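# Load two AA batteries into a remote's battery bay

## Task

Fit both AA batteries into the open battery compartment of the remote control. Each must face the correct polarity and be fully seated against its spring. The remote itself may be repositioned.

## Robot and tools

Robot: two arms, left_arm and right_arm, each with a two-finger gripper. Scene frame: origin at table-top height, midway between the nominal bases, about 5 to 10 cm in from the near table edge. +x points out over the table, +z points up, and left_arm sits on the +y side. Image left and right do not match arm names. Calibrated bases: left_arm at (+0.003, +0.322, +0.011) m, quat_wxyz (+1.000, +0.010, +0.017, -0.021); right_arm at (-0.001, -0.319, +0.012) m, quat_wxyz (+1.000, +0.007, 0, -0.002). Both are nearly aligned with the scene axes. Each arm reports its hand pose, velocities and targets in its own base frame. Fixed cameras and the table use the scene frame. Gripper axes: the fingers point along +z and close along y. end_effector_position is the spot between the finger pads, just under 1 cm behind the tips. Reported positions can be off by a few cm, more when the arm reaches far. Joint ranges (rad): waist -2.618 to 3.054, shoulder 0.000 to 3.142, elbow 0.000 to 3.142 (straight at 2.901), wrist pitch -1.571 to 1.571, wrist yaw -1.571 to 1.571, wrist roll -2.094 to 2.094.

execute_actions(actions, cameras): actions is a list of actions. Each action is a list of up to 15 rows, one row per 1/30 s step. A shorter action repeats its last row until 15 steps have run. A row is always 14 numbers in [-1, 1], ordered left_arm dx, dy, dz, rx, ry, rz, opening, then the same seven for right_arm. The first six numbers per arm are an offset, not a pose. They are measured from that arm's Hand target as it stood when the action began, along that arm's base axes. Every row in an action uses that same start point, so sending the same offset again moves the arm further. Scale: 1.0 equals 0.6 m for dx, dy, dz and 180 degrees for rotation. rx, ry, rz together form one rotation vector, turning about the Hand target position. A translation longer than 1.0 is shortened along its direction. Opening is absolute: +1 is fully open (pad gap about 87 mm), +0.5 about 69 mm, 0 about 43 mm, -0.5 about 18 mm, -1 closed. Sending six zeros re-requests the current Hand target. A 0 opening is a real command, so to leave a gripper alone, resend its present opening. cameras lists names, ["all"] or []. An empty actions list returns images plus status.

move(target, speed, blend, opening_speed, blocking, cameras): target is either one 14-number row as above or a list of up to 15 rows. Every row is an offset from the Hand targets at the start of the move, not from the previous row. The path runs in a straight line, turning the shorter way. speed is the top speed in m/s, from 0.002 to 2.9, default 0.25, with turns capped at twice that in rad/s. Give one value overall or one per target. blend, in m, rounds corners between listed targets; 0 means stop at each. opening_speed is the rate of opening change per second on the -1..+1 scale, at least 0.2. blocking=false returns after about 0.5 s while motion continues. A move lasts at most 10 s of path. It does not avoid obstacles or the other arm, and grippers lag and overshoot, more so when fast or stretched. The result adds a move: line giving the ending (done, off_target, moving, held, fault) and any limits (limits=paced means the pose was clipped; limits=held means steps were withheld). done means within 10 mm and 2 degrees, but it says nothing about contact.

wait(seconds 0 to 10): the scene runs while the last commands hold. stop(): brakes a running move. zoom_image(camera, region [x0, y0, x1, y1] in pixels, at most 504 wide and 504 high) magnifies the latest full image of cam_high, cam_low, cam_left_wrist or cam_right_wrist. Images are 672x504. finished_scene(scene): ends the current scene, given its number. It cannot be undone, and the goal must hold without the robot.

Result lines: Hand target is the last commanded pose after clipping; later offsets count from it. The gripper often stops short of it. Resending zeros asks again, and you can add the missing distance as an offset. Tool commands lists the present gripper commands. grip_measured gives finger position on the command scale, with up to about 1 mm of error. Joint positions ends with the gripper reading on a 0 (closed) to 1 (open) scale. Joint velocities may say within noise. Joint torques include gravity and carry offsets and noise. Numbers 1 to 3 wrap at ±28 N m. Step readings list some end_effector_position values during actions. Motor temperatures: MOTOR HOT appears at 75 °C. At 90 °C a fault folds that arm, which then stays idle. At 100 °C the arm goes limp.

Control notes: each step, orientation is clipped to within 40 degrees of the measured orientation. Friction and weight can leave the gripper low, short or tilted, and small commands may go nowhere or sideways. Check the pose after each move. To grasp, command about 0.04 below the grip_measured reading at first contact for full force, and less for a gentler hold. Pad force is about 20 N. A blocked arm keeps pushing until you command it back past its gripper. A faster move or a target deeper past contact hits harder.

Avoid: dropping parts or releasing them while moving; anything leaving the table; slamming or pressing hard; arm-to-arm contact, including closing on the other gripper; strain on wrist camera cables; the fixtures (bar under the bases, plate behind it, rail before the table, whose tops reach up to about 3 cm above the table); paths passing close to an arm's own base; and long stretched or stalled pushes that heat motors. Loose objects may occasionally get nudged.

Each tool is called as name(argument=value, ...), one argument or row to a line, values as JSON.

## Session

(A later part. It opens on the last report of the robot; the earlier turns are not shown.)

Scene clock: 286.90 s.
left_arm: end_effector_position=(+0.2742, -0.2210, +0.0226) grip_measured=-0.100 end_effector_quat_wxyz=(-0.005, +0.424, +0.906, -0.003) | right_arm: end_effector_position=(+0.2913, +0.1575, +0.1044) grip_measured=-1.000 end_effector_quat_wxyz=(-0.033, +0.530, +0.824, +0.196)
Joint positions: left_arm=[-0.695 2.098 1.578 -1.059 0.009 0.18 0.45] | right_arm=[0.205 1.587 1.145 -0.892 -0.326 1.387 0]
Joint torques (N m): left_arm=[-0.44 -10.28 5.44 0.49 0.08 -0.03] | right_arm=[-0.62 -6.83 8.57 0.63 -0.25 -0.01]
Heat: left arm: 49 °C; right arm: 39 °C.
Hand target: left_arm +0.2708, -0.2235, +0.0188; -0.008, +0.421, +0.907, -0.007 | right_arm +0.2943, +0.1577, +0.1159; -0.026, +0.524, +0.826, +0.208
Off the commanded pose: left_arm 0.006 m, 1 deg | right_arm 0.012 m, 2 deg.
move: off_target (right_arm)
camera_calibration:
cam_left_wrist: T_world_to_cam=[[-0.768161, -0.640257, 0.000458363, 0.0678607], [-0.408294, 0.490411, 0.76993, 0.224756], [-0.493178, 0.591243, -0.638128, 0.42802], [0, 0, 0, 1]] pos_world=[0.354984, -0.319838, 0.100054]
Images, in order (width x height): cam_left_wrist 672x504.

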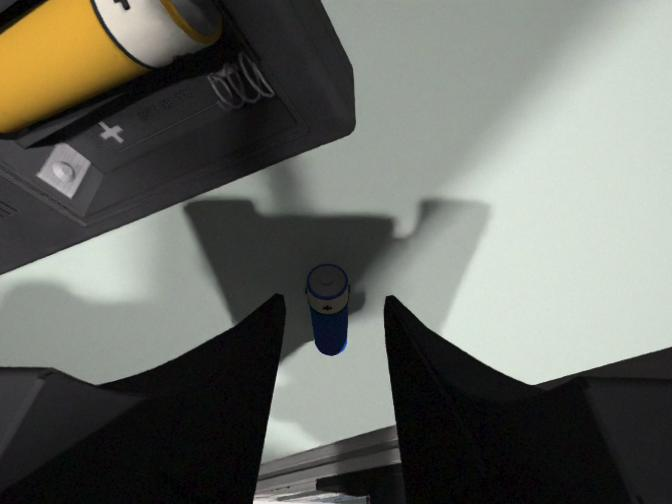

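move(
  target=[
    [0,0,-0.003,0,0,0,-0.1,0,0,0,0,0,0,-1],
    [0,0,-0.003,0,0,0,-0.63,0,0,0,0,0,0,-1],
    [0,0,0.13,0,0,0,-0.63,0,0,0,0,0,0,-1],
  ],
  speed=0.12,
  cameras=["all"],
)

Scene clock: 291.83 s.
left_arm: end_effector_position=(+0.2707, -0.2182, +0.0786) grip_measured=-0.586 end_effector_quat_wxyz=(-0.026, +0.423, +0.906, +0.002) | right_arm: end_effector_position=(+0.2913, +0.1575, +0.1044) grip_measured=-1.000 end_effector_quat_wxyz=(-0.033, +0.530, +0.824, +0.196)
Joint positions: left_arm=[-0.695 2.084 1.774 -1.311 0.009 0.179 0.207] | right_arm=[0.205 1.587 1.145 -0.892 -0.326 1.387 0]
Joint torques (N m): left_arm=[-0.51 -13.72 9.73 0.04 0.05 -0.03] | right_arm=[-0.64 -6.99 8.47 0.61 -0.24 -0.03]
Heat: left arm: 48 °C; right arm: 39 °C.
Hand target: left_arm +0.2707, -0.2234, +0.0968; -0.008, +0.421, +0.907, -0.007 | right_arm +0.2943, +0.1577, +0.1159; -0.026, +0.524, +0.826, +0.208
Off the commanded pose: left_arm 0.019 m, 2 deg | right_arm 0.012 m, 2 deg.
move: off_target (left_arm, right_arm)
camera_calibration:
cam_left_wrist: T_world_to_cam=[[-0.767535, -0.640951, 0.00842544, 0.0659445], [-0.382982, 0.469079, 0.795795, 0.165294], [-0.514018, 0.607574, -0.605508, 0.466985], [0, 0, 0, 1]] pos_world=[0.353958, -0.318997, 0.150667]
cam_right_wrist: T_world_to_cam=[[-0.878554, -0.369308, -0.30291, 0.344335], [-0.412636, 0.267424, 0.870756, 0.00866404], [-0.240571, 0.889998, -0.387336, 0.109161], [0, 0, 0, 1]] pos_world=[0.332353, 0.0276952, 0.139041]

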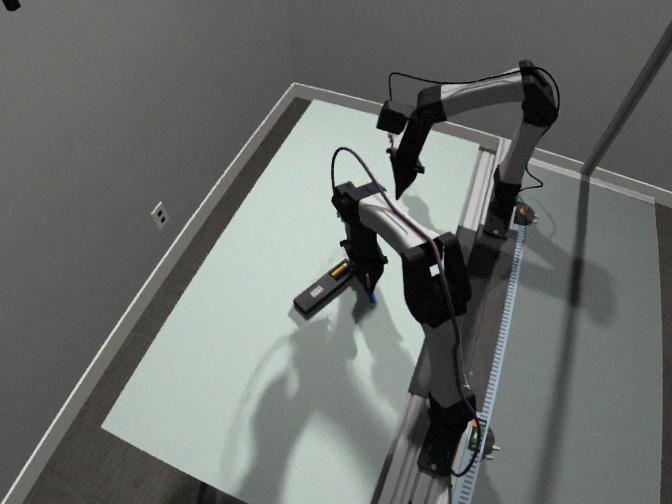

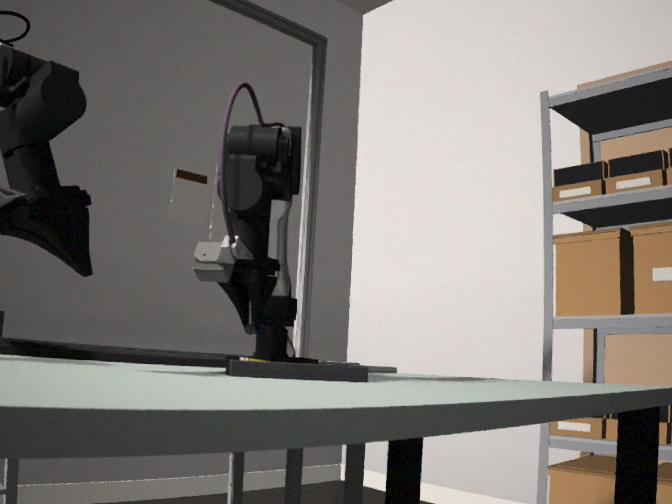

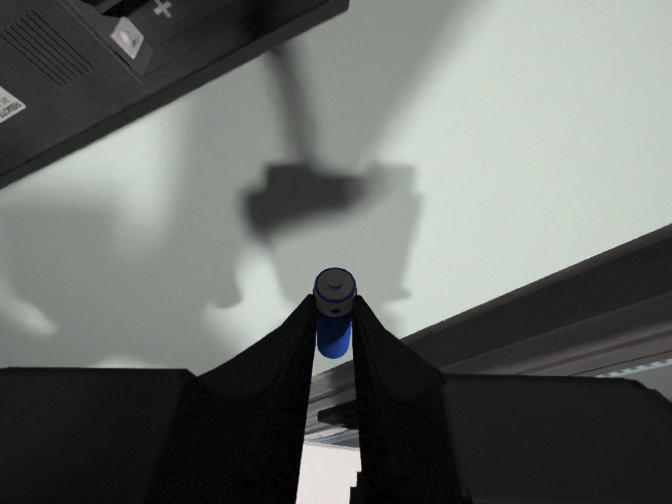

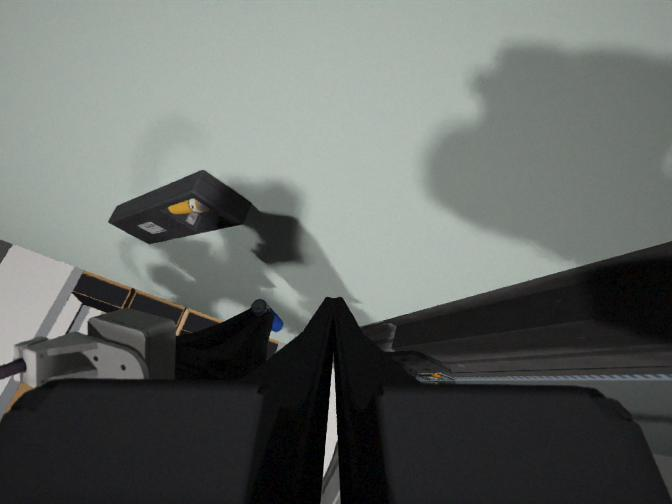

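move(
  target=[
    [0.08,0.0,0.03,0,0,0.322,-0.63,0,0,0,0,0,0,-1],
    [0.1464,-0.0268,0.02,0,0,0.644,-0.63,0,0,0,0,0,0,-1],
  ],
  speed=0.25,
  blend=0.02,
  cameras=["cam_left_wrist","cam_low"],
)

Scene clock: 297.47 s.
left_arm: end_effector_position=(+0.3523, -0.2394, +0.1071) grip_measured=-0.586 end_effector_quat_wxyz=(-0.004, -0.537, +0.843, -0.005) | right_arm: end_effector_position=(+0.2913, +0.1575, +0.1044) grip_measured=-1.000 end_effector_quat_wxyz=(-0.033, +0.530, +0.824, +0.196)
Joint positions: left_arm=[-0.494 2.171 2.029 -1.424 0.013 -1.628 0.207] | right_arm=[0.205 1.587 1.145 -0.892 -0.326 1.387 0]
Joint torques (N m): left_arm=[0.36 -10.56 8.27 0.34 -0.21 -0.07] | right_arm=[-0.5 -6.84 8.46 0.62 -0.23 -0.06]
Heat: left arm: 48 °C; right arm: 40 °C.
Hand target: left_arm +0.3587, -0.2395, +0.1089; +0.002, -0.546, +0.838, -0.010 | right_arm +0.2943, +0.1577, +0.1159; -0.026, +0.524, +0.826, +0.208
Off the commanded pose: left_arm 0.006 m, 1 deg | right_arm 0.012 m, 2 deg.
move: off_target (right_arm)
camera_calibration:
cam_left_wrist: T_world_to_cam=[[0.905895, -0.423467, -0.00538971, -0.421339], [-0.264536, -0.575751, 0.773648, -0.105687], [-0.330718, -0.699418, -0.633593, 0.164696], [0, 0, 0, 1]] pos_world=[0.408199, -0.124081, 0.183844]
Images, in order (width x height): cam_low 672x504, cam_left_wrist 672x504.

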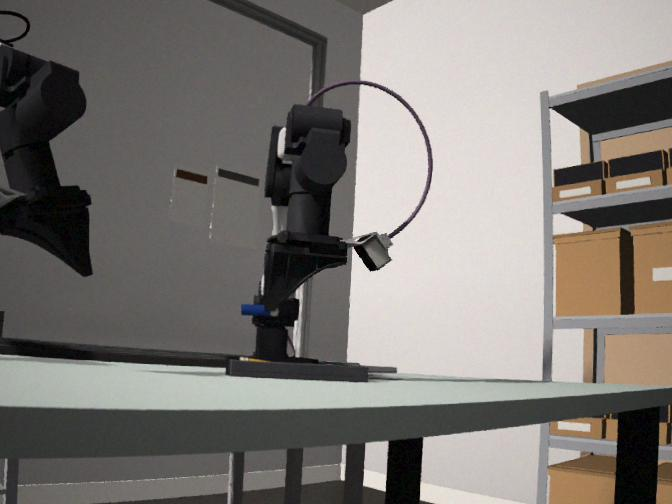

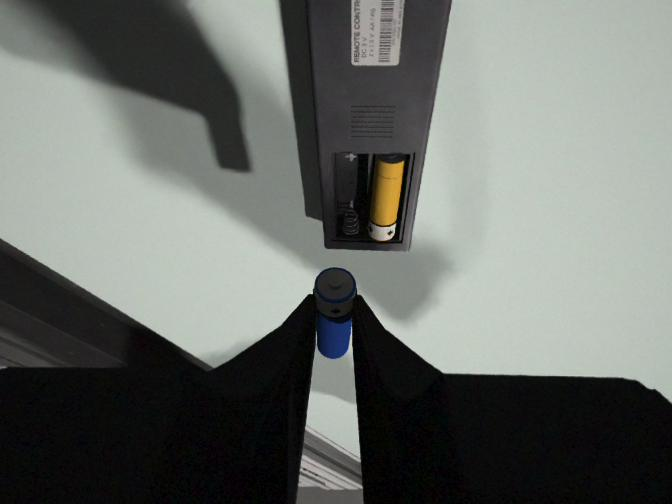

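move(
  target=[
    [0,0,0,0,0,0,-0.63,0.035,0.205,-0.08,0,0,0,-1],
    [0,0,0,0,0,0,-0.63,0.05,0.262,-0.198,0,0,0,-1],
  ],
  speed=0.15,
  cameras=["cam_left_wrist","cam_low","cam_right_wrist"],
)

Scene clock: 300.97 s.
left_arm: end_effector_position=(+0.3524, -0.2394, +0.1071) grip_measured=-0.586 end_effector_quat_wxyz=(-0.004, -0.538, +0.843, -0.005) | right_arm: end_effector_position=(+0.3265, +0.3134, +0.0076) grip_measured=-1.000 end_effector_quat_wxyz=(-0.025, +0.519, +0.826, +0.218)
Joint positions: left_arm=[-0.494 2.171 2.029 -1.424 0.013 -1.629 0.207] | right_arm=[0.592 2.011 1.235 -0.408 -0.219 1.755 0]
Joint torques (N m): left_arm=[0.35 -10.61 8.34 0.34 -0.2 -0.08] | right_arm=[0.62 -6.63 6.06 1.12 0.05 0.25]
Heat: left arm: 47 °C; right arm: 40 °C.
Hand target: left_arm +0.3587, -0.2395, +0.1089; +0.002, -0.546, +0.838, -0.010 | right_arm +0.3242, +0.3148, -0.0029; -0.027, +0.524, +0.826, +0.208
Off the commanded pose: left_arm 0.007 m, 1 deg | right_arm 0.011 m, 1 deg.
move: off_target (right_arm)
camera_calibration:
cam_left_wrist: T_world_to_cam=[[0.906229, -0.422752, -0.00543968, -0.421285], [-0.264036, -0.575954, 0.773668, -0.105946], [-0.330202, -0.699684, -0.633568, 0.164415], [0, 0, 0, 1]] pos_world=[0.408097, -0.124081, 0.183844]
cam_right_wrist: T_world_to_cam=[[-0.858724, -0.374842, -0.349409, 0.399153], [-0.453137, 0.237051, 0.859345, 0.0885532], [-0.239291, 0.89627, -0.373416, -0.0611497], [0, 0, 0, 1]] pos_world=[0.368257, 0.183435, 0.0405355]
Images, in order (width x height): cam_low 672x504, cam_left_wrist 672x504, cam_right_wrist 672x504.

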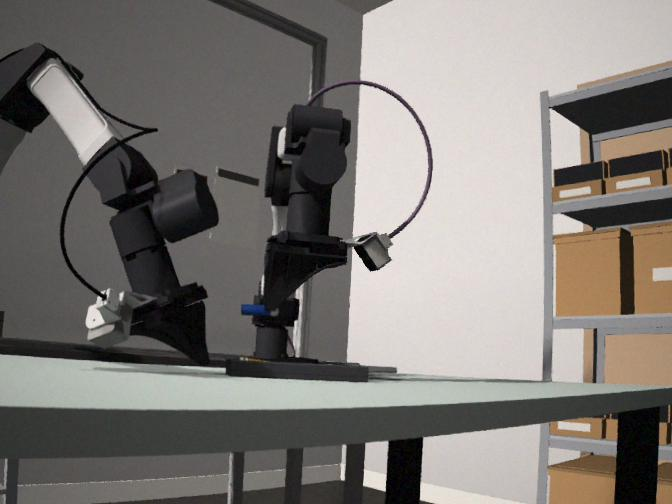

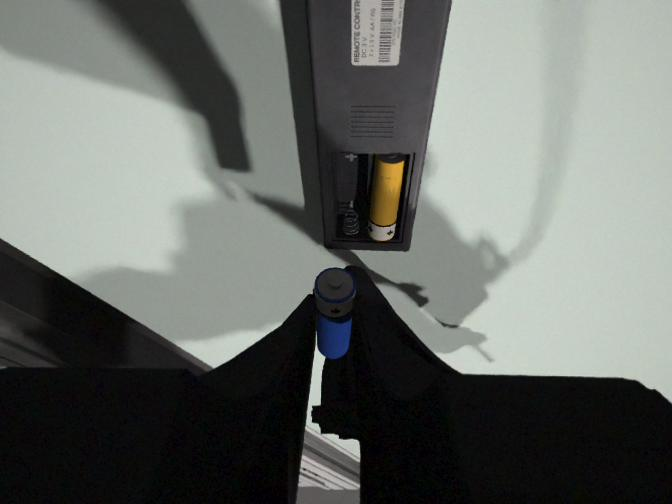

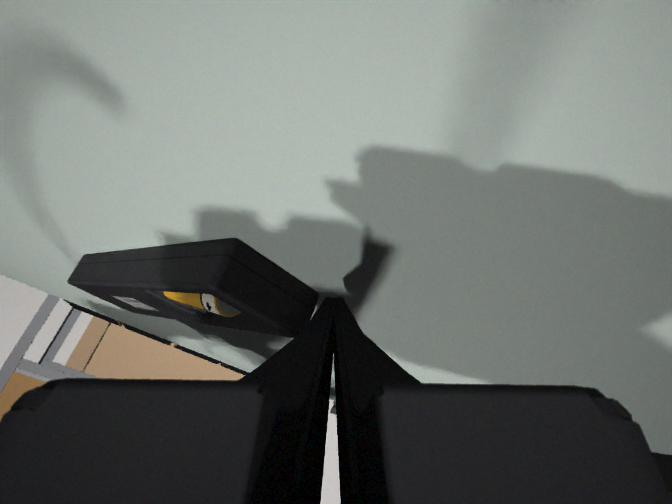

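move(
  target=[
    [0.01,0,-0.07,0.101,-0.045,0,-0.63,0.011,0.0225,-0.01,0,0,0,-1],
  ],
  speed=0.1,
  cameras=["cam_left_wrist","cam_low","cam_right_wrist"],
)

zoom_image(
  camera="cam_left_wrist",
  region=[236, 100, 436, 360],
)

Scene clock: 303.80 s.
left_arm: end_effector_position=(+0.3621, -0.2391, +0.0686) grip_measured=-0.586 end_effector_quat_wxyz=(+0.139, -0.532, +0.831, +0.083) | right_arm: end_effector_position=(+0.3283, +0.3230, -0.0016) grip_measured=-1.000 end_effector_quat_wxyz=(-0.029, +0.520, +0.826, +0.213)
Joint positions: left_arm=[-0.622 2.254 2.029 -1.399 -0.32 -1.769 0.207] | right_arm=[0.608 2.057 1.268 -0.402 -0.216 1.774 0]
Joint torques (N m): left_arm=[-0.35 -11.15 6.84 0.24 -0.53 -0.08] | right_arm=[0.95 -6.22 7.99 1.08 0.13 0.3]
Heat: left arm: 47 °C; right arm: 39 °C.
Hand target: left_arm +0.3646, -0.2396, +0.0668; +0.147, -0.536, +0.827, +0.084 | right_arm +0.3308, +0.3283, -0.0089; -0.027, +0.524, +0.826, +0.208
Off the commanded pose: left_arm 0.003 m, 1 deg | right_arm 0.009 m, 1 deg.
move: done
camera_calibration:
cam_left_wrist: T_world_to_cam=[[0.908431, -0.418035, 0.000524495, -0.430197], [-0.357237, -0.775657, 0.520324, -0.0700159], [-0.217107, -0.472866, -0.853969, 0.171925], [0, 0, 0, 1]] pos_world=[0.403118, -0.152848, 0.183475]
cam_right_wrist: T_world_to_cam=[[-0.86338, -0.374989, -0.337576, 0.402585], [-0.442307, 0.240583, 0.863993, 0.0903429], [-0.242773, 0.895267, -0.373575, -0.071263], [0, 0, 0, 1]] pos_world=[0.370242, 0.193029, 0.031225]
Images, in order (width x height): cam_low 672x504, cam_left_wrist 672x504, cam_right_wrist 672x504.

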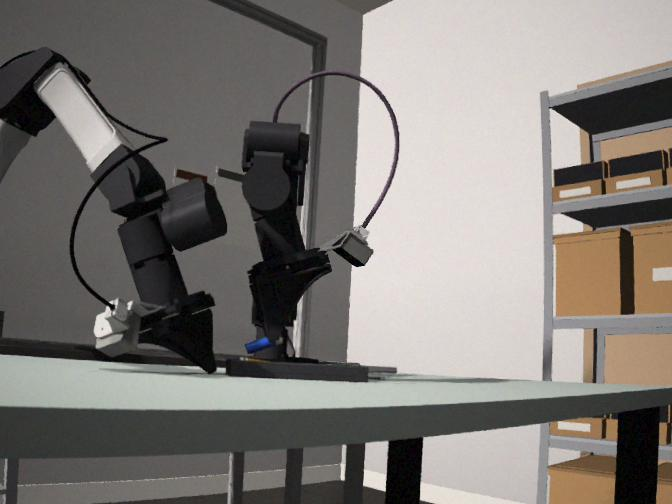

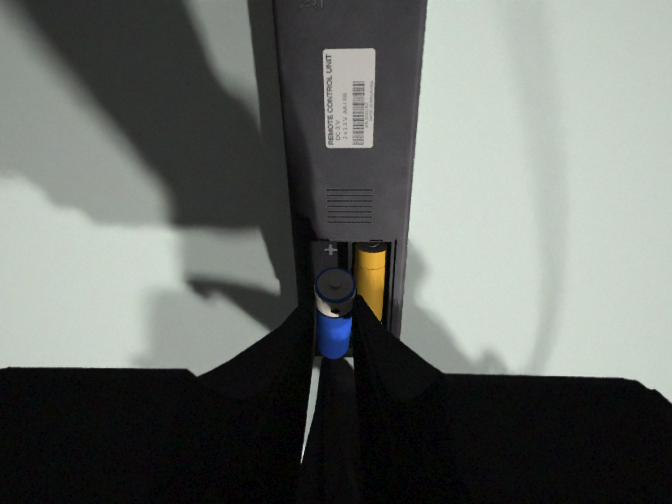

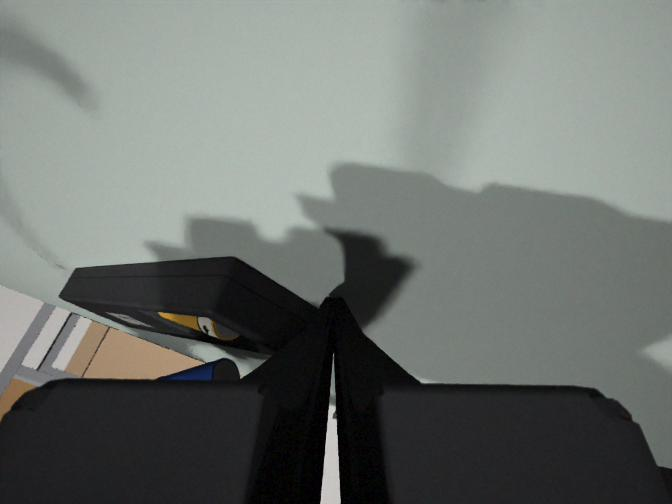

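Scaled by 1.938 from the camera's 672x504 image, which has a finer 960x720 frame.

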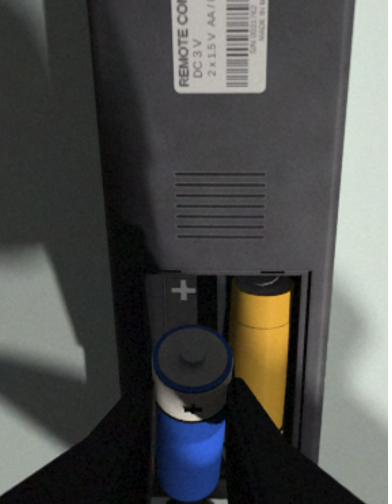

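move(
  target=[
    [-0.008,0.001,-0.02,0,0,0,-0.63,0.006,0.013,0,0,0,0,-1],
    [-0.008,0.001,-0.043,0,0,0,-0.63,0.006,0.013,0,0,0,0,-1],
  ],
  speed=0.08,
  cameras=["cam_left_wrist","cam_low","cam_right_wrist"],
)

zoom_image(
  camera="cam_left_wrist",
  region=[236, 180, 436, 380],
)

zoom_image(
  camera="cam_low",
  region=[180, 300, 400, 400],
)

Scene clock: 306.10 s.
left_arm: end_effector_position=(+0.3595, -0.2387, +0.0491) grip_measured=-0.586 end_effector_quat_wxyz=(+0.138, -0.532, +0.831, +0.087) | right_arm: end_effector_position=(+0.3335, +0.3320, -0.0014) grip_measured=-1.000 end_effector_quat_wxyz=(-0.027, +0.519, +0.826, +0.217)
Joint positions: left_arm=[-0.625 2.255 1.953 -1.332 -0.321 -1.775 0.207] | right_arm=[0.62 2.082 1.304 -0.402 -0.211 1.784 0]
Joint torques (N m): left_arm=[0.05 -12.08 6.68 0.12 -0.34 0.11] | right_arm=[0.8 -6.46 8.14 0.98 0.11 0.26]
Heat: left arm: 47 °C; right arm: 39 °C.
Hand target: left_arm +0.3598, -0.2389, +0.0504; +0.139, -0.532, +0.831, +0.086 (not the last commanded pose) | right_arm +0.3344, +0.3361, -0.0089; -0.027, +0.524, +0.826, +0.208
Off the commanded pose: left_arm 0.008 m, 1 deg | right_arm 0.009 m, 1 deg.
move: held (left_arm; a check stopped the path); path passed 1 of 2 targets; limits=held
pose unreachable (left arm): on one or more control steps of this call, first in action 0 (counted from 0), this arm could not follow its commanded pose, so it was not sent that pose on those steps. It may still have moved: this result reports where it is.
cause: moving toward the commanded pose would bring a part of the arm too close to another arm (this arm's wrist (the part past joint 4) and the right arm's wrist (the part past joint 4), along the way the arms are being sent, or toward where that arm still pushes).
camera_calibration:
cam_left_wrist: T_world_to_cam=[[0.909212, -0.41628, -0.00673007, -0.427234], [-0.352964, -0.779291, 0.517805, -0.0627454], [-0.220797, -0.468419, -0.855472, 0.1573], [0, 0, 0, 1]] pos_world=[0.40103, -0.153064, 0.16418]
cam_right_wrist: T_world_to_cam=[[-0.860379, -0.373875, -0.34636, 0.409145], [-0.449497, 0.236356, 0.861445, 0.09412], [-0.240209, 0.896857, -0.371411, -0.0794031], [0, 0, 0, 1]] pos_world=[0.375253, 0.201936, 0.0311411]
Images, in order (width x height): cam_low 672x504, cam_left_wrist 672x504, cam_right_wrist 672x504.

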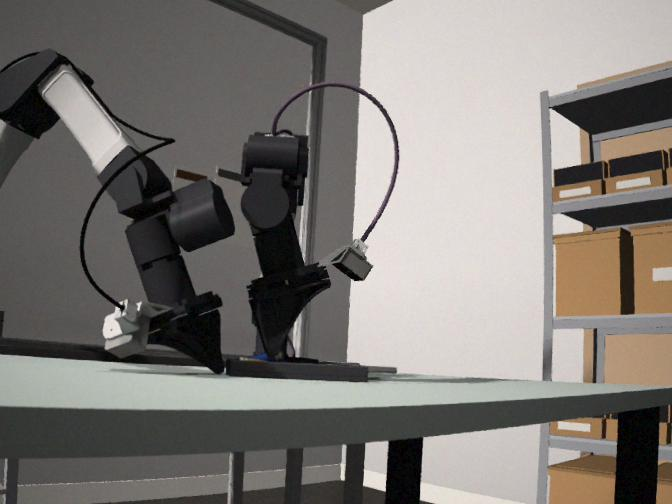

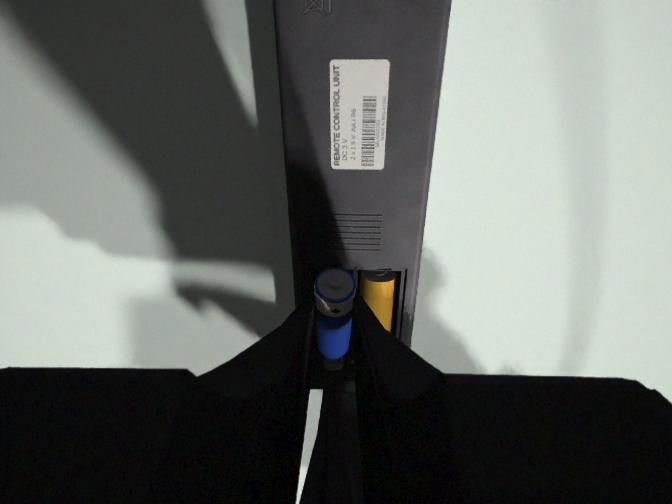

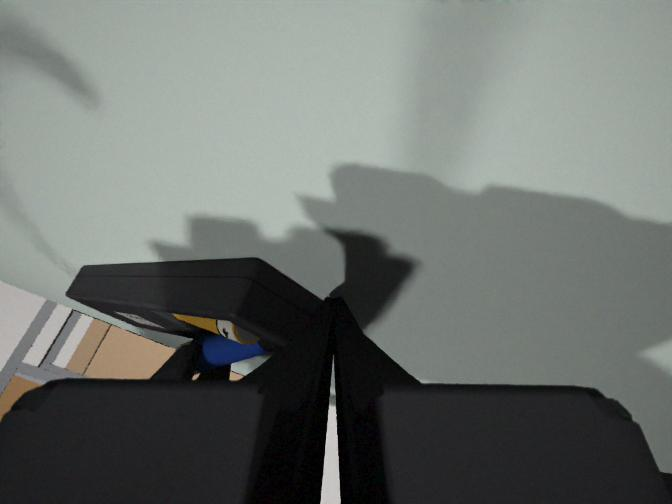

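Scaled by 2.520 from the camera's 672x504 image, which has a finer 960x720 frame.

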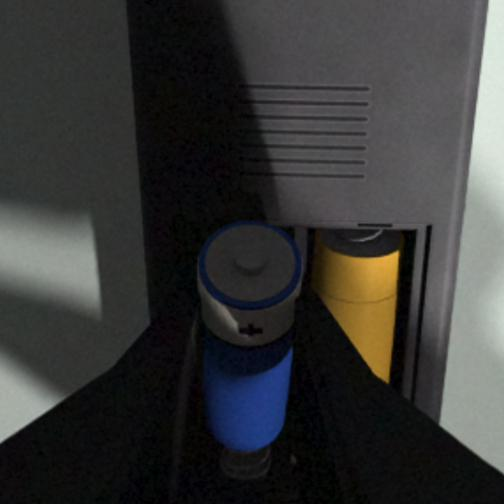

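Scaled by 2.291 from the camera's 672x504 image, which has a finer 960x720 frame.

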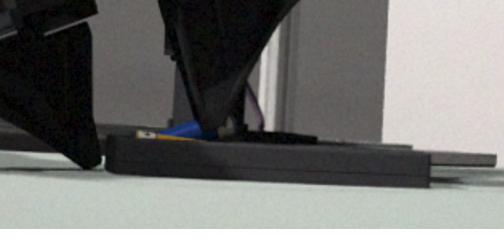

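move(
  target=[
    [0,0,0.003,0,0,0,-0.63,0,0,0,0.085,-0.039,0,-1],
  ],
  speed=0.1,
  cameras=["cam_left_wrist","cam_low","cam_right_wrist"],
)

zoom_image(
  camera="cam_low",
  region=[180, 300, 400, 400],
)

Scene clock: 309.03 s.
left_arm: end_effector_position=(+0.3628, -0.2334, +0.0495) grip_measured=-0.586 end_effector_quat_wxyz=(+0.147, -0.533, +0.828, +0.091) | right_arm: end_effector_position=(+0.3541, +0.3436, +0.0189) grip_measured=-1.000 end_effector_quat_wxyz=(-0.001, +0.478, +0.789, +0.385)
Joint positions: left_arm=[-0.619 2.255 1.953 -1.333 -0.342 -1.775 0.207] | right_arm=[0.582 2.027 1.055 0.14 -0.311 1.793 0]
Joint torques (N m): left_arm=[-0.57 -12.01 7.35 0.06 -0.12 0.09] | right_arm=[-0.39 -5.78 3.38 1.18 -0.57 0.5]
Heat: left arm: 47 °C; right arm: 39 °C.
Hand target: left_arm +0.3598, -0.2389, +0.0522; +0.139, -0.532, +0.831, +0.086 | right_arm +0.3344, +0.3361, -0.0089; -0.045, +0.502, +0.791, +0.348
Off the commanded pose: left_arm 0.007 m, 1 deg | right_arm 0.035 m, 7 deg.
move: off_target (right_arm)
camera_calibration:
cam_left_wrist: T_world_to_cam=[[0.911275, -0.41178, -0.00398178, -0.427868], [-0.354651, -0.789688, 0.500616, -0.0586034], [-0.209288, -0.454786, -0.86566, 0.160418], [0, 0, 0, 1]] pos_world=[0.402695, -0.14951, 0.166502]
cam_right_wrist: T_world_to_cam=[[-0.743167, -0.249619, -0.6208, 0.359277], [-0.643079, 0.0102091, 0.765732, 0.231238], [-0.184804, 0.96829, -0.168112, -0.125263], [0, 0, 0, 1]] pos_world=[0.392558, 0.208613, 0.0249148]
Images, in order (width x height): cam_low 672x504, cam_left_wrist 672x504, cam_right_wrist 672x504.

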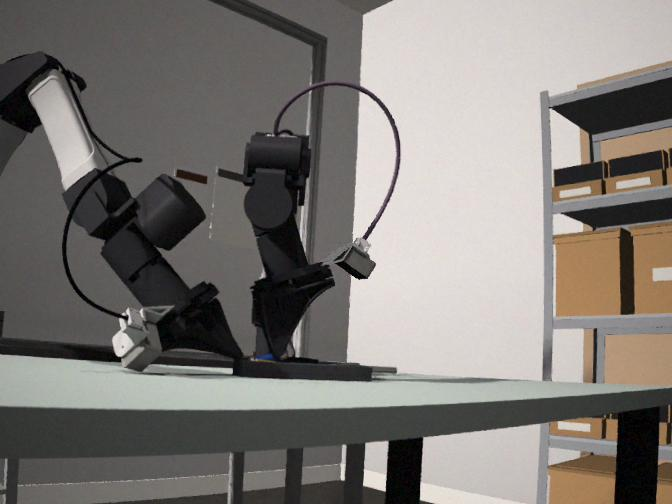

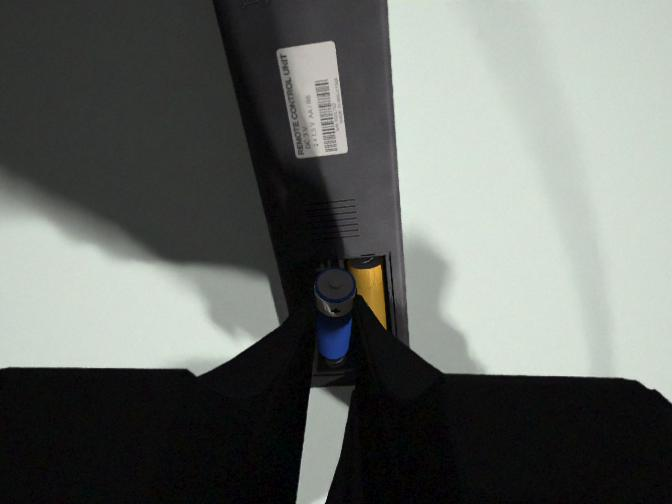

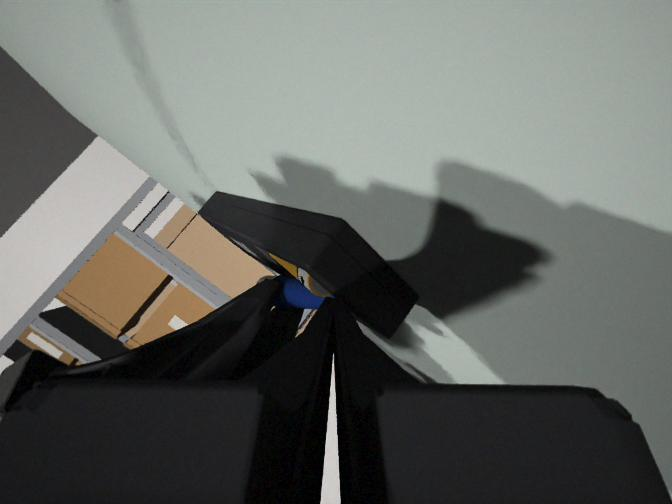

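Scaled by 2.291 from the camera's 672x504 image, which has a finer 960x720 frame.

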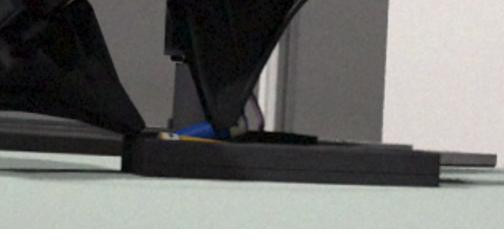

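move(
  target=[
    [0,0,0.04,0,0,0,-0.63,0,0,0.03,0,0,0,-1],
    [0,0,0.06,0,0,0,-0.63,-0.03,-0.05,0.08,-0.06,0.028,0,-1],
  ],
  speed=0.1,
  cameras=["cam_left_wrist","cam_low","cam_right_wrist"],
)

Scene clock: 312.27 s.
left_arm: end_effector_position=(+0.3600, -0.2354, +0.0800) grip_measured=-0.586 end_effector_quat_wxyz=(+0.138, -0.534, +0.829, +0.090) | right_arm: end_effector_position=(+0.3071, +0.3056, +0.0213) grip_measured=-1.000 end_effector_quat_wxyz=(-0.048, +0.524, +0.818, +0.233)
Joint positions: left_arm=[-0.619 2.255 2.076 -1.46 -0.324 -1.775 0.207] | right_arm=[0.582 1.918 1.136 -0.388 -0.272 1.778 0]
Joint torques (N m): left_arm=[-0.5 -11.73 9.69 -0.13 -0.36 0.06] | right_arm=[-0.7 -10.43 8.27 0.96 0.03 -0.04]
Heat: left arm: 47 °C; right arm: 38 °C.
Hand target: left_arm +0.3597, -0.2389, +0.0882; +0.139, -0.532, +0.831, +0.086 | right_arm +0.3164, +0.3061, +0.0391; -0.033, +0.519, +0.817, +0.250
Off the commanded pose: left_arm 0.009 m, 1 deg | right_arm 0.020 m, 3 deg.
move: off_target (right_arm)
camera_calibration:
cam_left_wrist: T_world_to_cam=[[0.911649, -0.410796, -0.0119528, -0.42528], [-0.346552, -0.784061, 0.514928, -0.0792123], [-0.220902, -0.465291, -0.85715, 0.186408], [0, 0, 0, 1]] pos_world=[0.401433, -0.150077, 0.195485]
cam_right_wrist: T_world_to_cam=[[-0.870942, -0.348318, -0.346603, 0.379816], [-0.429079, 0.195325, 0.881895, 0.0747301], [-0.23948, 0.9168, -0.319573, -0.0609877], [0, 0, 0, 1]] pos_world=[0.348257, 0.173614, 0.0462512]
Images, in order (width x height): cam_low 672x504, cam_left_wrist 672x504, cam_right_wrist 672x504.

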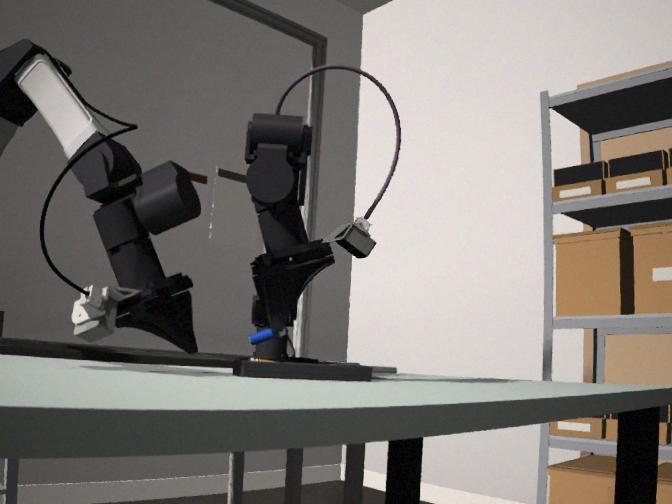

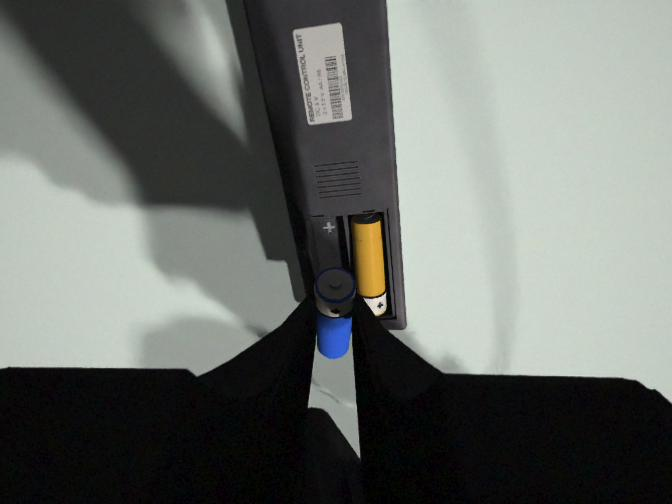

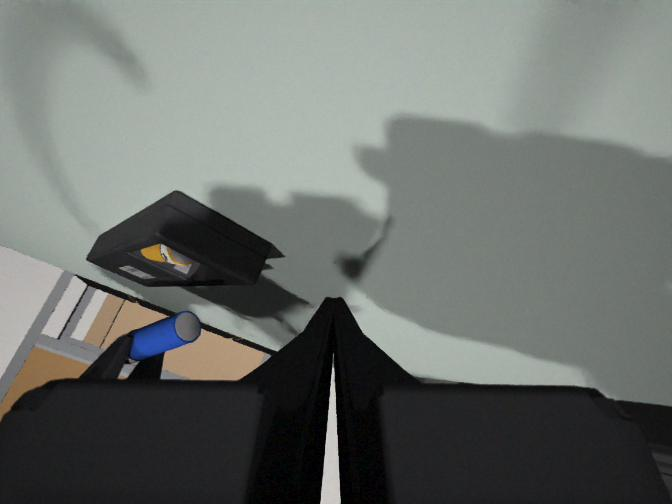

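zoom_image(
  camera="cam_left_wrist",
  region=[256, 180, 456, 380],
)

Scaled by 2.520 from the camera's 672x504 image, which has a finer 960x720 frame.

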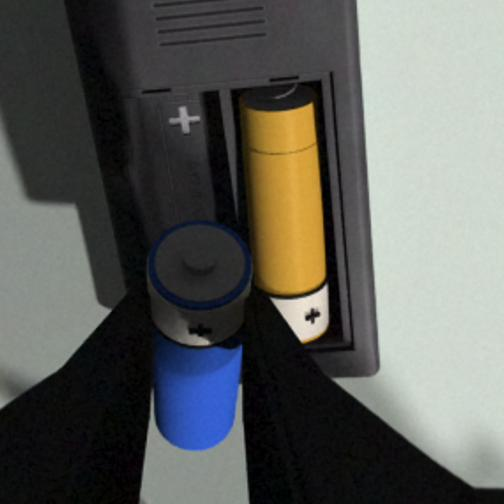

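move(
  target=[
    [0.002,0.014,-0.045,0,0,0.044,-0.63,0.024,0.04,-0.075,0,0,0,-1],
  ],
  speed=0.1,
  cameras=["cam_left_wrist","cam_low","cam_right_wrist"],
)

zoom_image(
  camera="cam_left_wrist",
  region=[236, 180, 436, 380],
)

Scene clock: 315.37 s.
left_arm: end_effector_position=(+0.3605, -0.2336, +0.0657) grip_measured=-0.586 end_effector_quat_wxyz=(+0.134, -0.580, +0.798, +0.092) | right_arm: end_effector_position=(+0.3269, +0.3242, -0.0010) grip_measured=-1.000 end_effector_quat_wxyz=(-0.035, +0.516, +0.818, +0.251)
Joint positions: left_arm=[-0.614 2.255 2.019 -1.424 -0.315 -1.884 0.207] | right_arm=[0.597 2.031 1.181 -0.274 -0.259 1.781 0]
Joint torques (N m): left_arm=[0.51 -11.41 5.08 0.12 -0.32 -0.08] | right_arm=[0.83 -6.24 8.02 1.24 0.07 0.27]
Heat: left arm: 47 °C; right arm: 38 °C.
Hand target: left_arm +0.3610, -0.2304, +0.0612; +0.132, -0.589, +0.792, +0.095 | right_arm +0.3308, +0.3301, -0.0060; -0.033, +0.519, +0.817, +0.249
Off the commanded pose: left_arm 0.005 m, 1 deg | right_arm 0.009 m, 0 deg.
move: done
camera_calibration:
cam_left_wrist: T_world_to_cam=[[0.951085, -0.308928, 0.000294229, -0.41638], [-0.264305, -0.813211, 0.518488, -0.106903], [-0.159937, -0.493205, -0.855085, 0.14645], [0, 0, 0, 1]] pos_world=[0.39118, -0.143337, 0.180777]
cam_right_wrist: T_world_to_cam=[[-0.852231, -0.348874, -0.389858, 0.389965], [-0.468752, 0.178285, 0.865151, 0.117779], [-0.232323, 0.920055, -0.315476, -0.0837799], [0, 0, 0, 1]] pos_world=[0.368086, 0.192133, 0.0237044]
Images, in order (width x height): cam_low 672x504, cam_left_wrist 672x504, cam_right_wrist 672x504.

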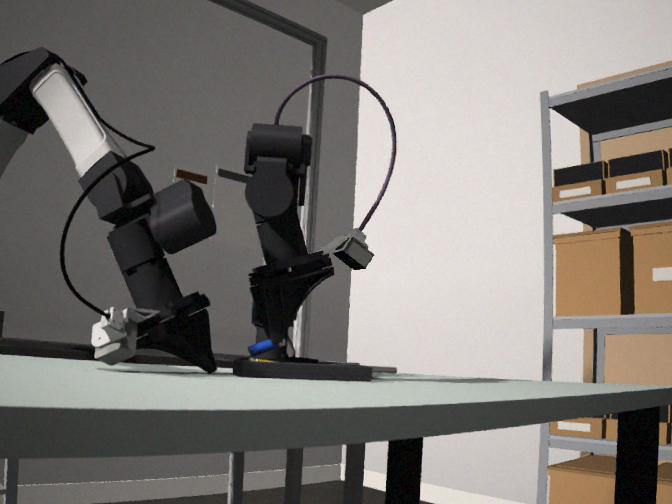

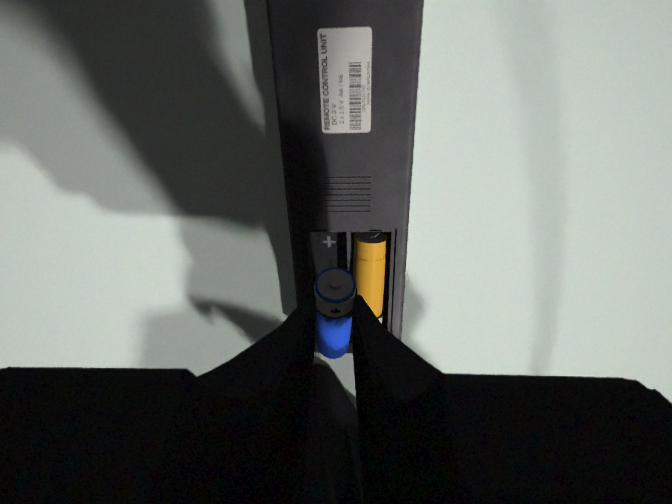

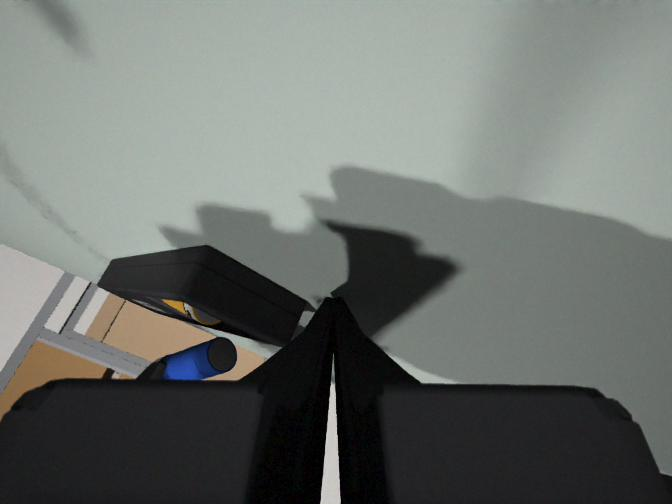

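Scaled by 2.520 from the camera's 672x504 image, which has a finer 960x720 frame.

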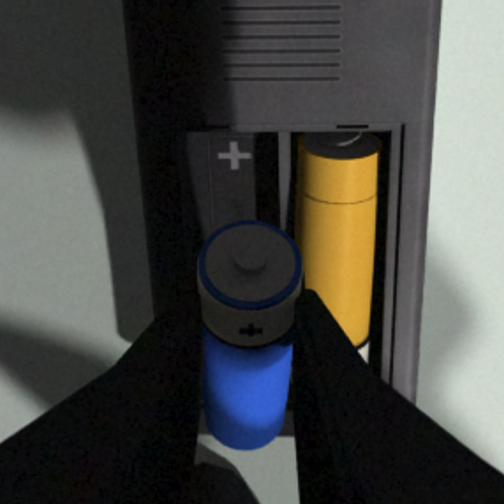

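move(
  target=[
    [-0.003,0.0095,-0.005,0,0,0,-0.63,0,0,0,0,0,0,-1],
    [-0.003,0.0095,-0.038,0,0,0,-0.63,0,0,0,0,0,0,-1],
  ],
  speed=0.07,
  cameras=["cam_left_wrist","cam_low","cam_right_wrist"],
)

zoom_image(
  camera="cam_left_wrist",
  region=[236, 180, 436, 380],
)

zoom_image(
  camera="cam_low",
  region=[180, 300, 400, 400],
)

Scene clock: 317.60 s.
left_arm: end_effector_position=(+0.3573, -0.2256, +0.0441) grip_measured=-0.586 end_effector_quat_wxyz=(+0.131, -0.583, +0.796, +0.100) | right_arm: end_effector_position=(+0.3270, +0.3242, -0.0010) grip_measured=-1.000 end_effector_quat_wxyz=(-0.035, +0.516, +0.818, +0.251)
Joint positions: left_arm=[-0.603 2.247 1.919 -1.349 -0.315 -1.884 0.207] | right_arm=[0.597 2.031 1.181 -0.274 -0.259 1.781 0]
Joint torques (N m): left_arm=[0.34 -11.99 3.52 0.42 -0.32 -0.01] | right_arm=[0.88 -6.15 7.98 1.22 0.06 0.27]
Heat: left arm: 47 °C; right arm: 38 °C.
Hand target: left_arm +0.3592, -0.2247, +0.0383; +0.132, -0.588, +0.792, +0.095 | right_arm +0.3308, +0.3301, -0.0060; -0.033, +0.519, +0.817, +0.250
Off the commanded pose: left_arm 0.006 m, 1 deg | right_arm 0.009 m, 0 deg.
move: done
camera_calibration:
cam_left_wrist: T_world_to_cam=[[0.954455, -0.297927, -0.0159381, -0.40893], [-0.247746, -0.821193, 0.514066, -0.0975787], [-0.166243, -0.486705, -0.857602, 0.135194], [0, 0, 0, 1]] pos_world=[0.388606, -0.136163, 0.159587]
cam_right_wrist: T_world_to_cam=[[-0.852121, -0.348753, -0.390207, 0.389911], [-0.469003, 0.17804, 0.865066, 0.117919], [-0.232221, 0.920149, -0.315277, -0.0838397], [0, 0, 0, 1]] pos_world=[0.368086, 0.192133, 0.0237055]
Images, in order (width x height): cam_low 672x504, cam_left_wrist 672x504, cam_right_wrist 672x504.

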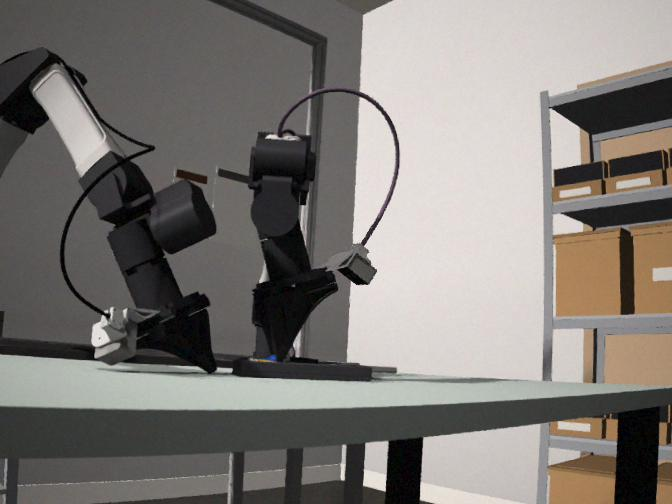

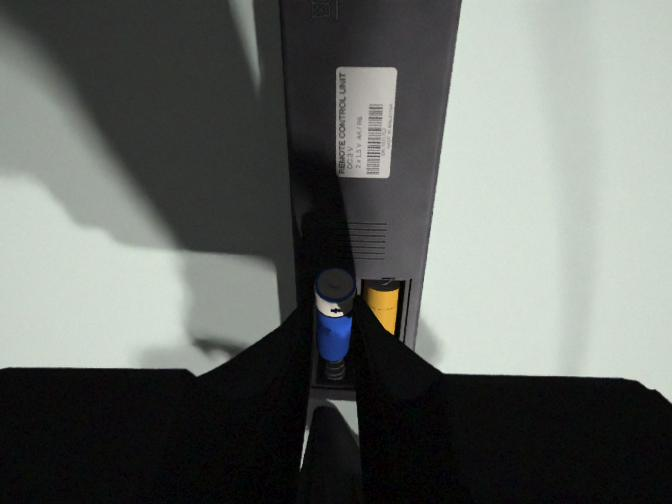

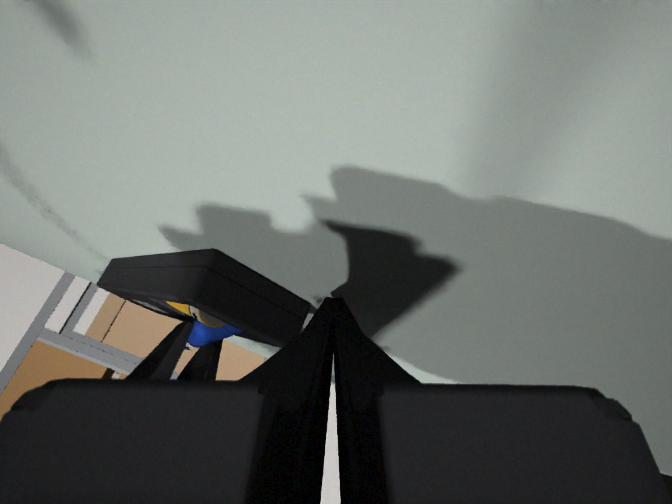

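Scaled by 2.520 from the camera's 672x504 image, which has a finer 960x720 frame.

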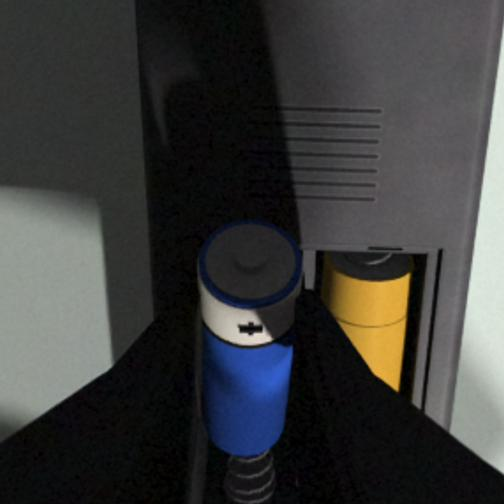

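Scaled by 2.291 from the camera's 672x504 image, which has a finer 960x720 frame.

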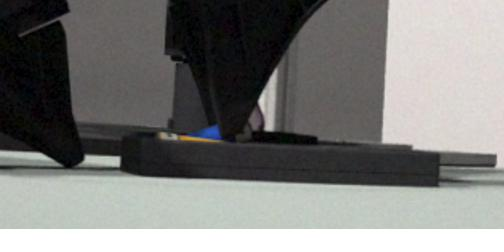

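move(
  target=[
    [0,0,-0.004,0,0,0,-0.63,0.009,0.025,0,0,0,0,-1],
  ],
  speed=0.05,
  cameras=["cam_left_wrist","cam_low","cam_right_wrist"],
)

zoom_image(
  camera="cam_low",
  region=[180, 300, 400, 400],
)

Scene clock: 318.87 s.
left_arm: end_effector_position=(+0.3573, -0.2256, +0.0439) grip_measured=-0.586 end_effector_quat_wxyz=(+0.132, -0.583, +0.796, +0.099) | right_arm: end_effector_position=(+0.3354, +0.3412, +0.0016) grip_measured=-1.000 end_effector_quat_wxyz=(-0.032, +0.513, +0.818, +0.259)
Joint positions: left_arm=[-0.603 2.244 1.913 -1.344 -0.315 -1.884 0.207] | right_arm=[0.621 2.07 1.244 -0.274 -0.249 1.802 0]
Joint torques (N m): left_arm=[0.36 -11.51 3.33 0.45 -0.31 0] | right_arm=[0.91 -6.43 8.25 1.11 0.09 0.28]
Heat: left arm: 47 °C; right arm: 38 °C.
Hand target: left_arm +0.3591, -0.2247, +0.0359; +0.132, -0.588, +0.792, +0.095 | right_arm +0.3362, +0.3451, -0.0059; -0.033, +0.519, +0.817, +0.250
Off the commanded pose: left_arm 0.008 m, 1 deg | right_arm 0.009 m, 1 deg.
move: done
camera_calibration:
cam_left_wrist: T_world_to_cam=[[0.954474, -0.297997, -0.0133392, -0.408915], [-0.248938, -0.820383, 0.514783, -0.0969493], [-0.164347, -0.488026, -0.857217, 0.134076], [0, 0, 0, 1]] pos_world=[0.3882, -0.135958, 0.159386]
cam_right_wrist: T_world_to_cam=[[-0.845637, -0.345347, -0.40698, 0.40073], [-0.482414, 0.168207, 0.859641, 0.124512], [-0.228418, 0.923278, -0.308843, -0.099103], [0, 0, 0, 1]] pos_world=[0.376301, 0.208947, 0.025446]
Images, in order (width x height): cam_low 672x504, cam_left_wrist 672x504, cam_right_wrist 672x504.

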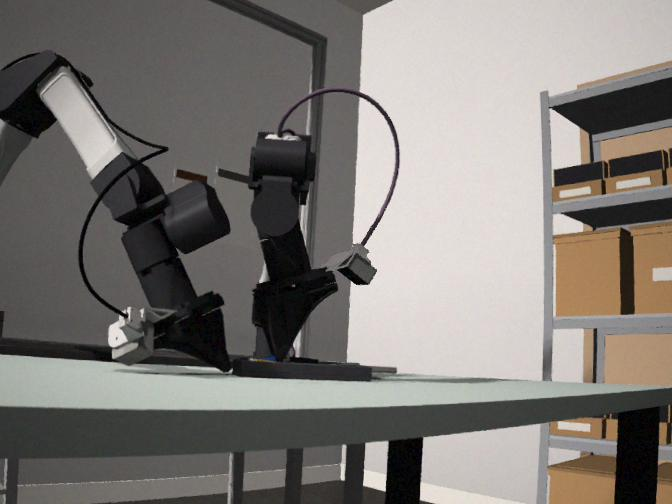

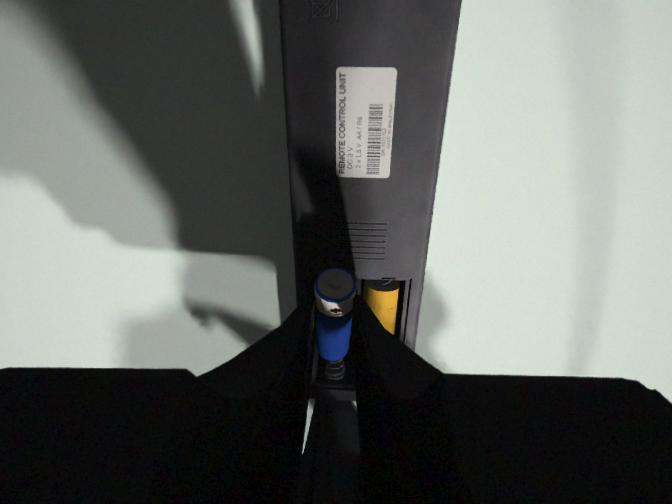

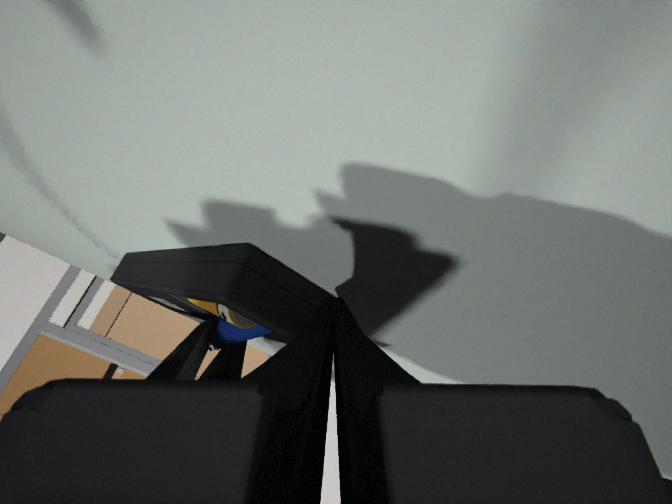

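Scaled by 2.291 from the camera's 672x504 image, which has a finer 960x720 frame.

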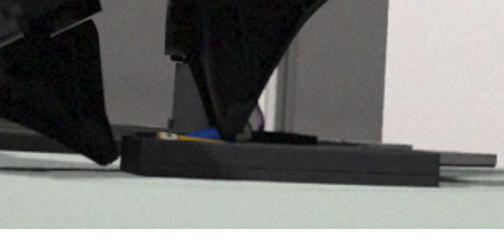

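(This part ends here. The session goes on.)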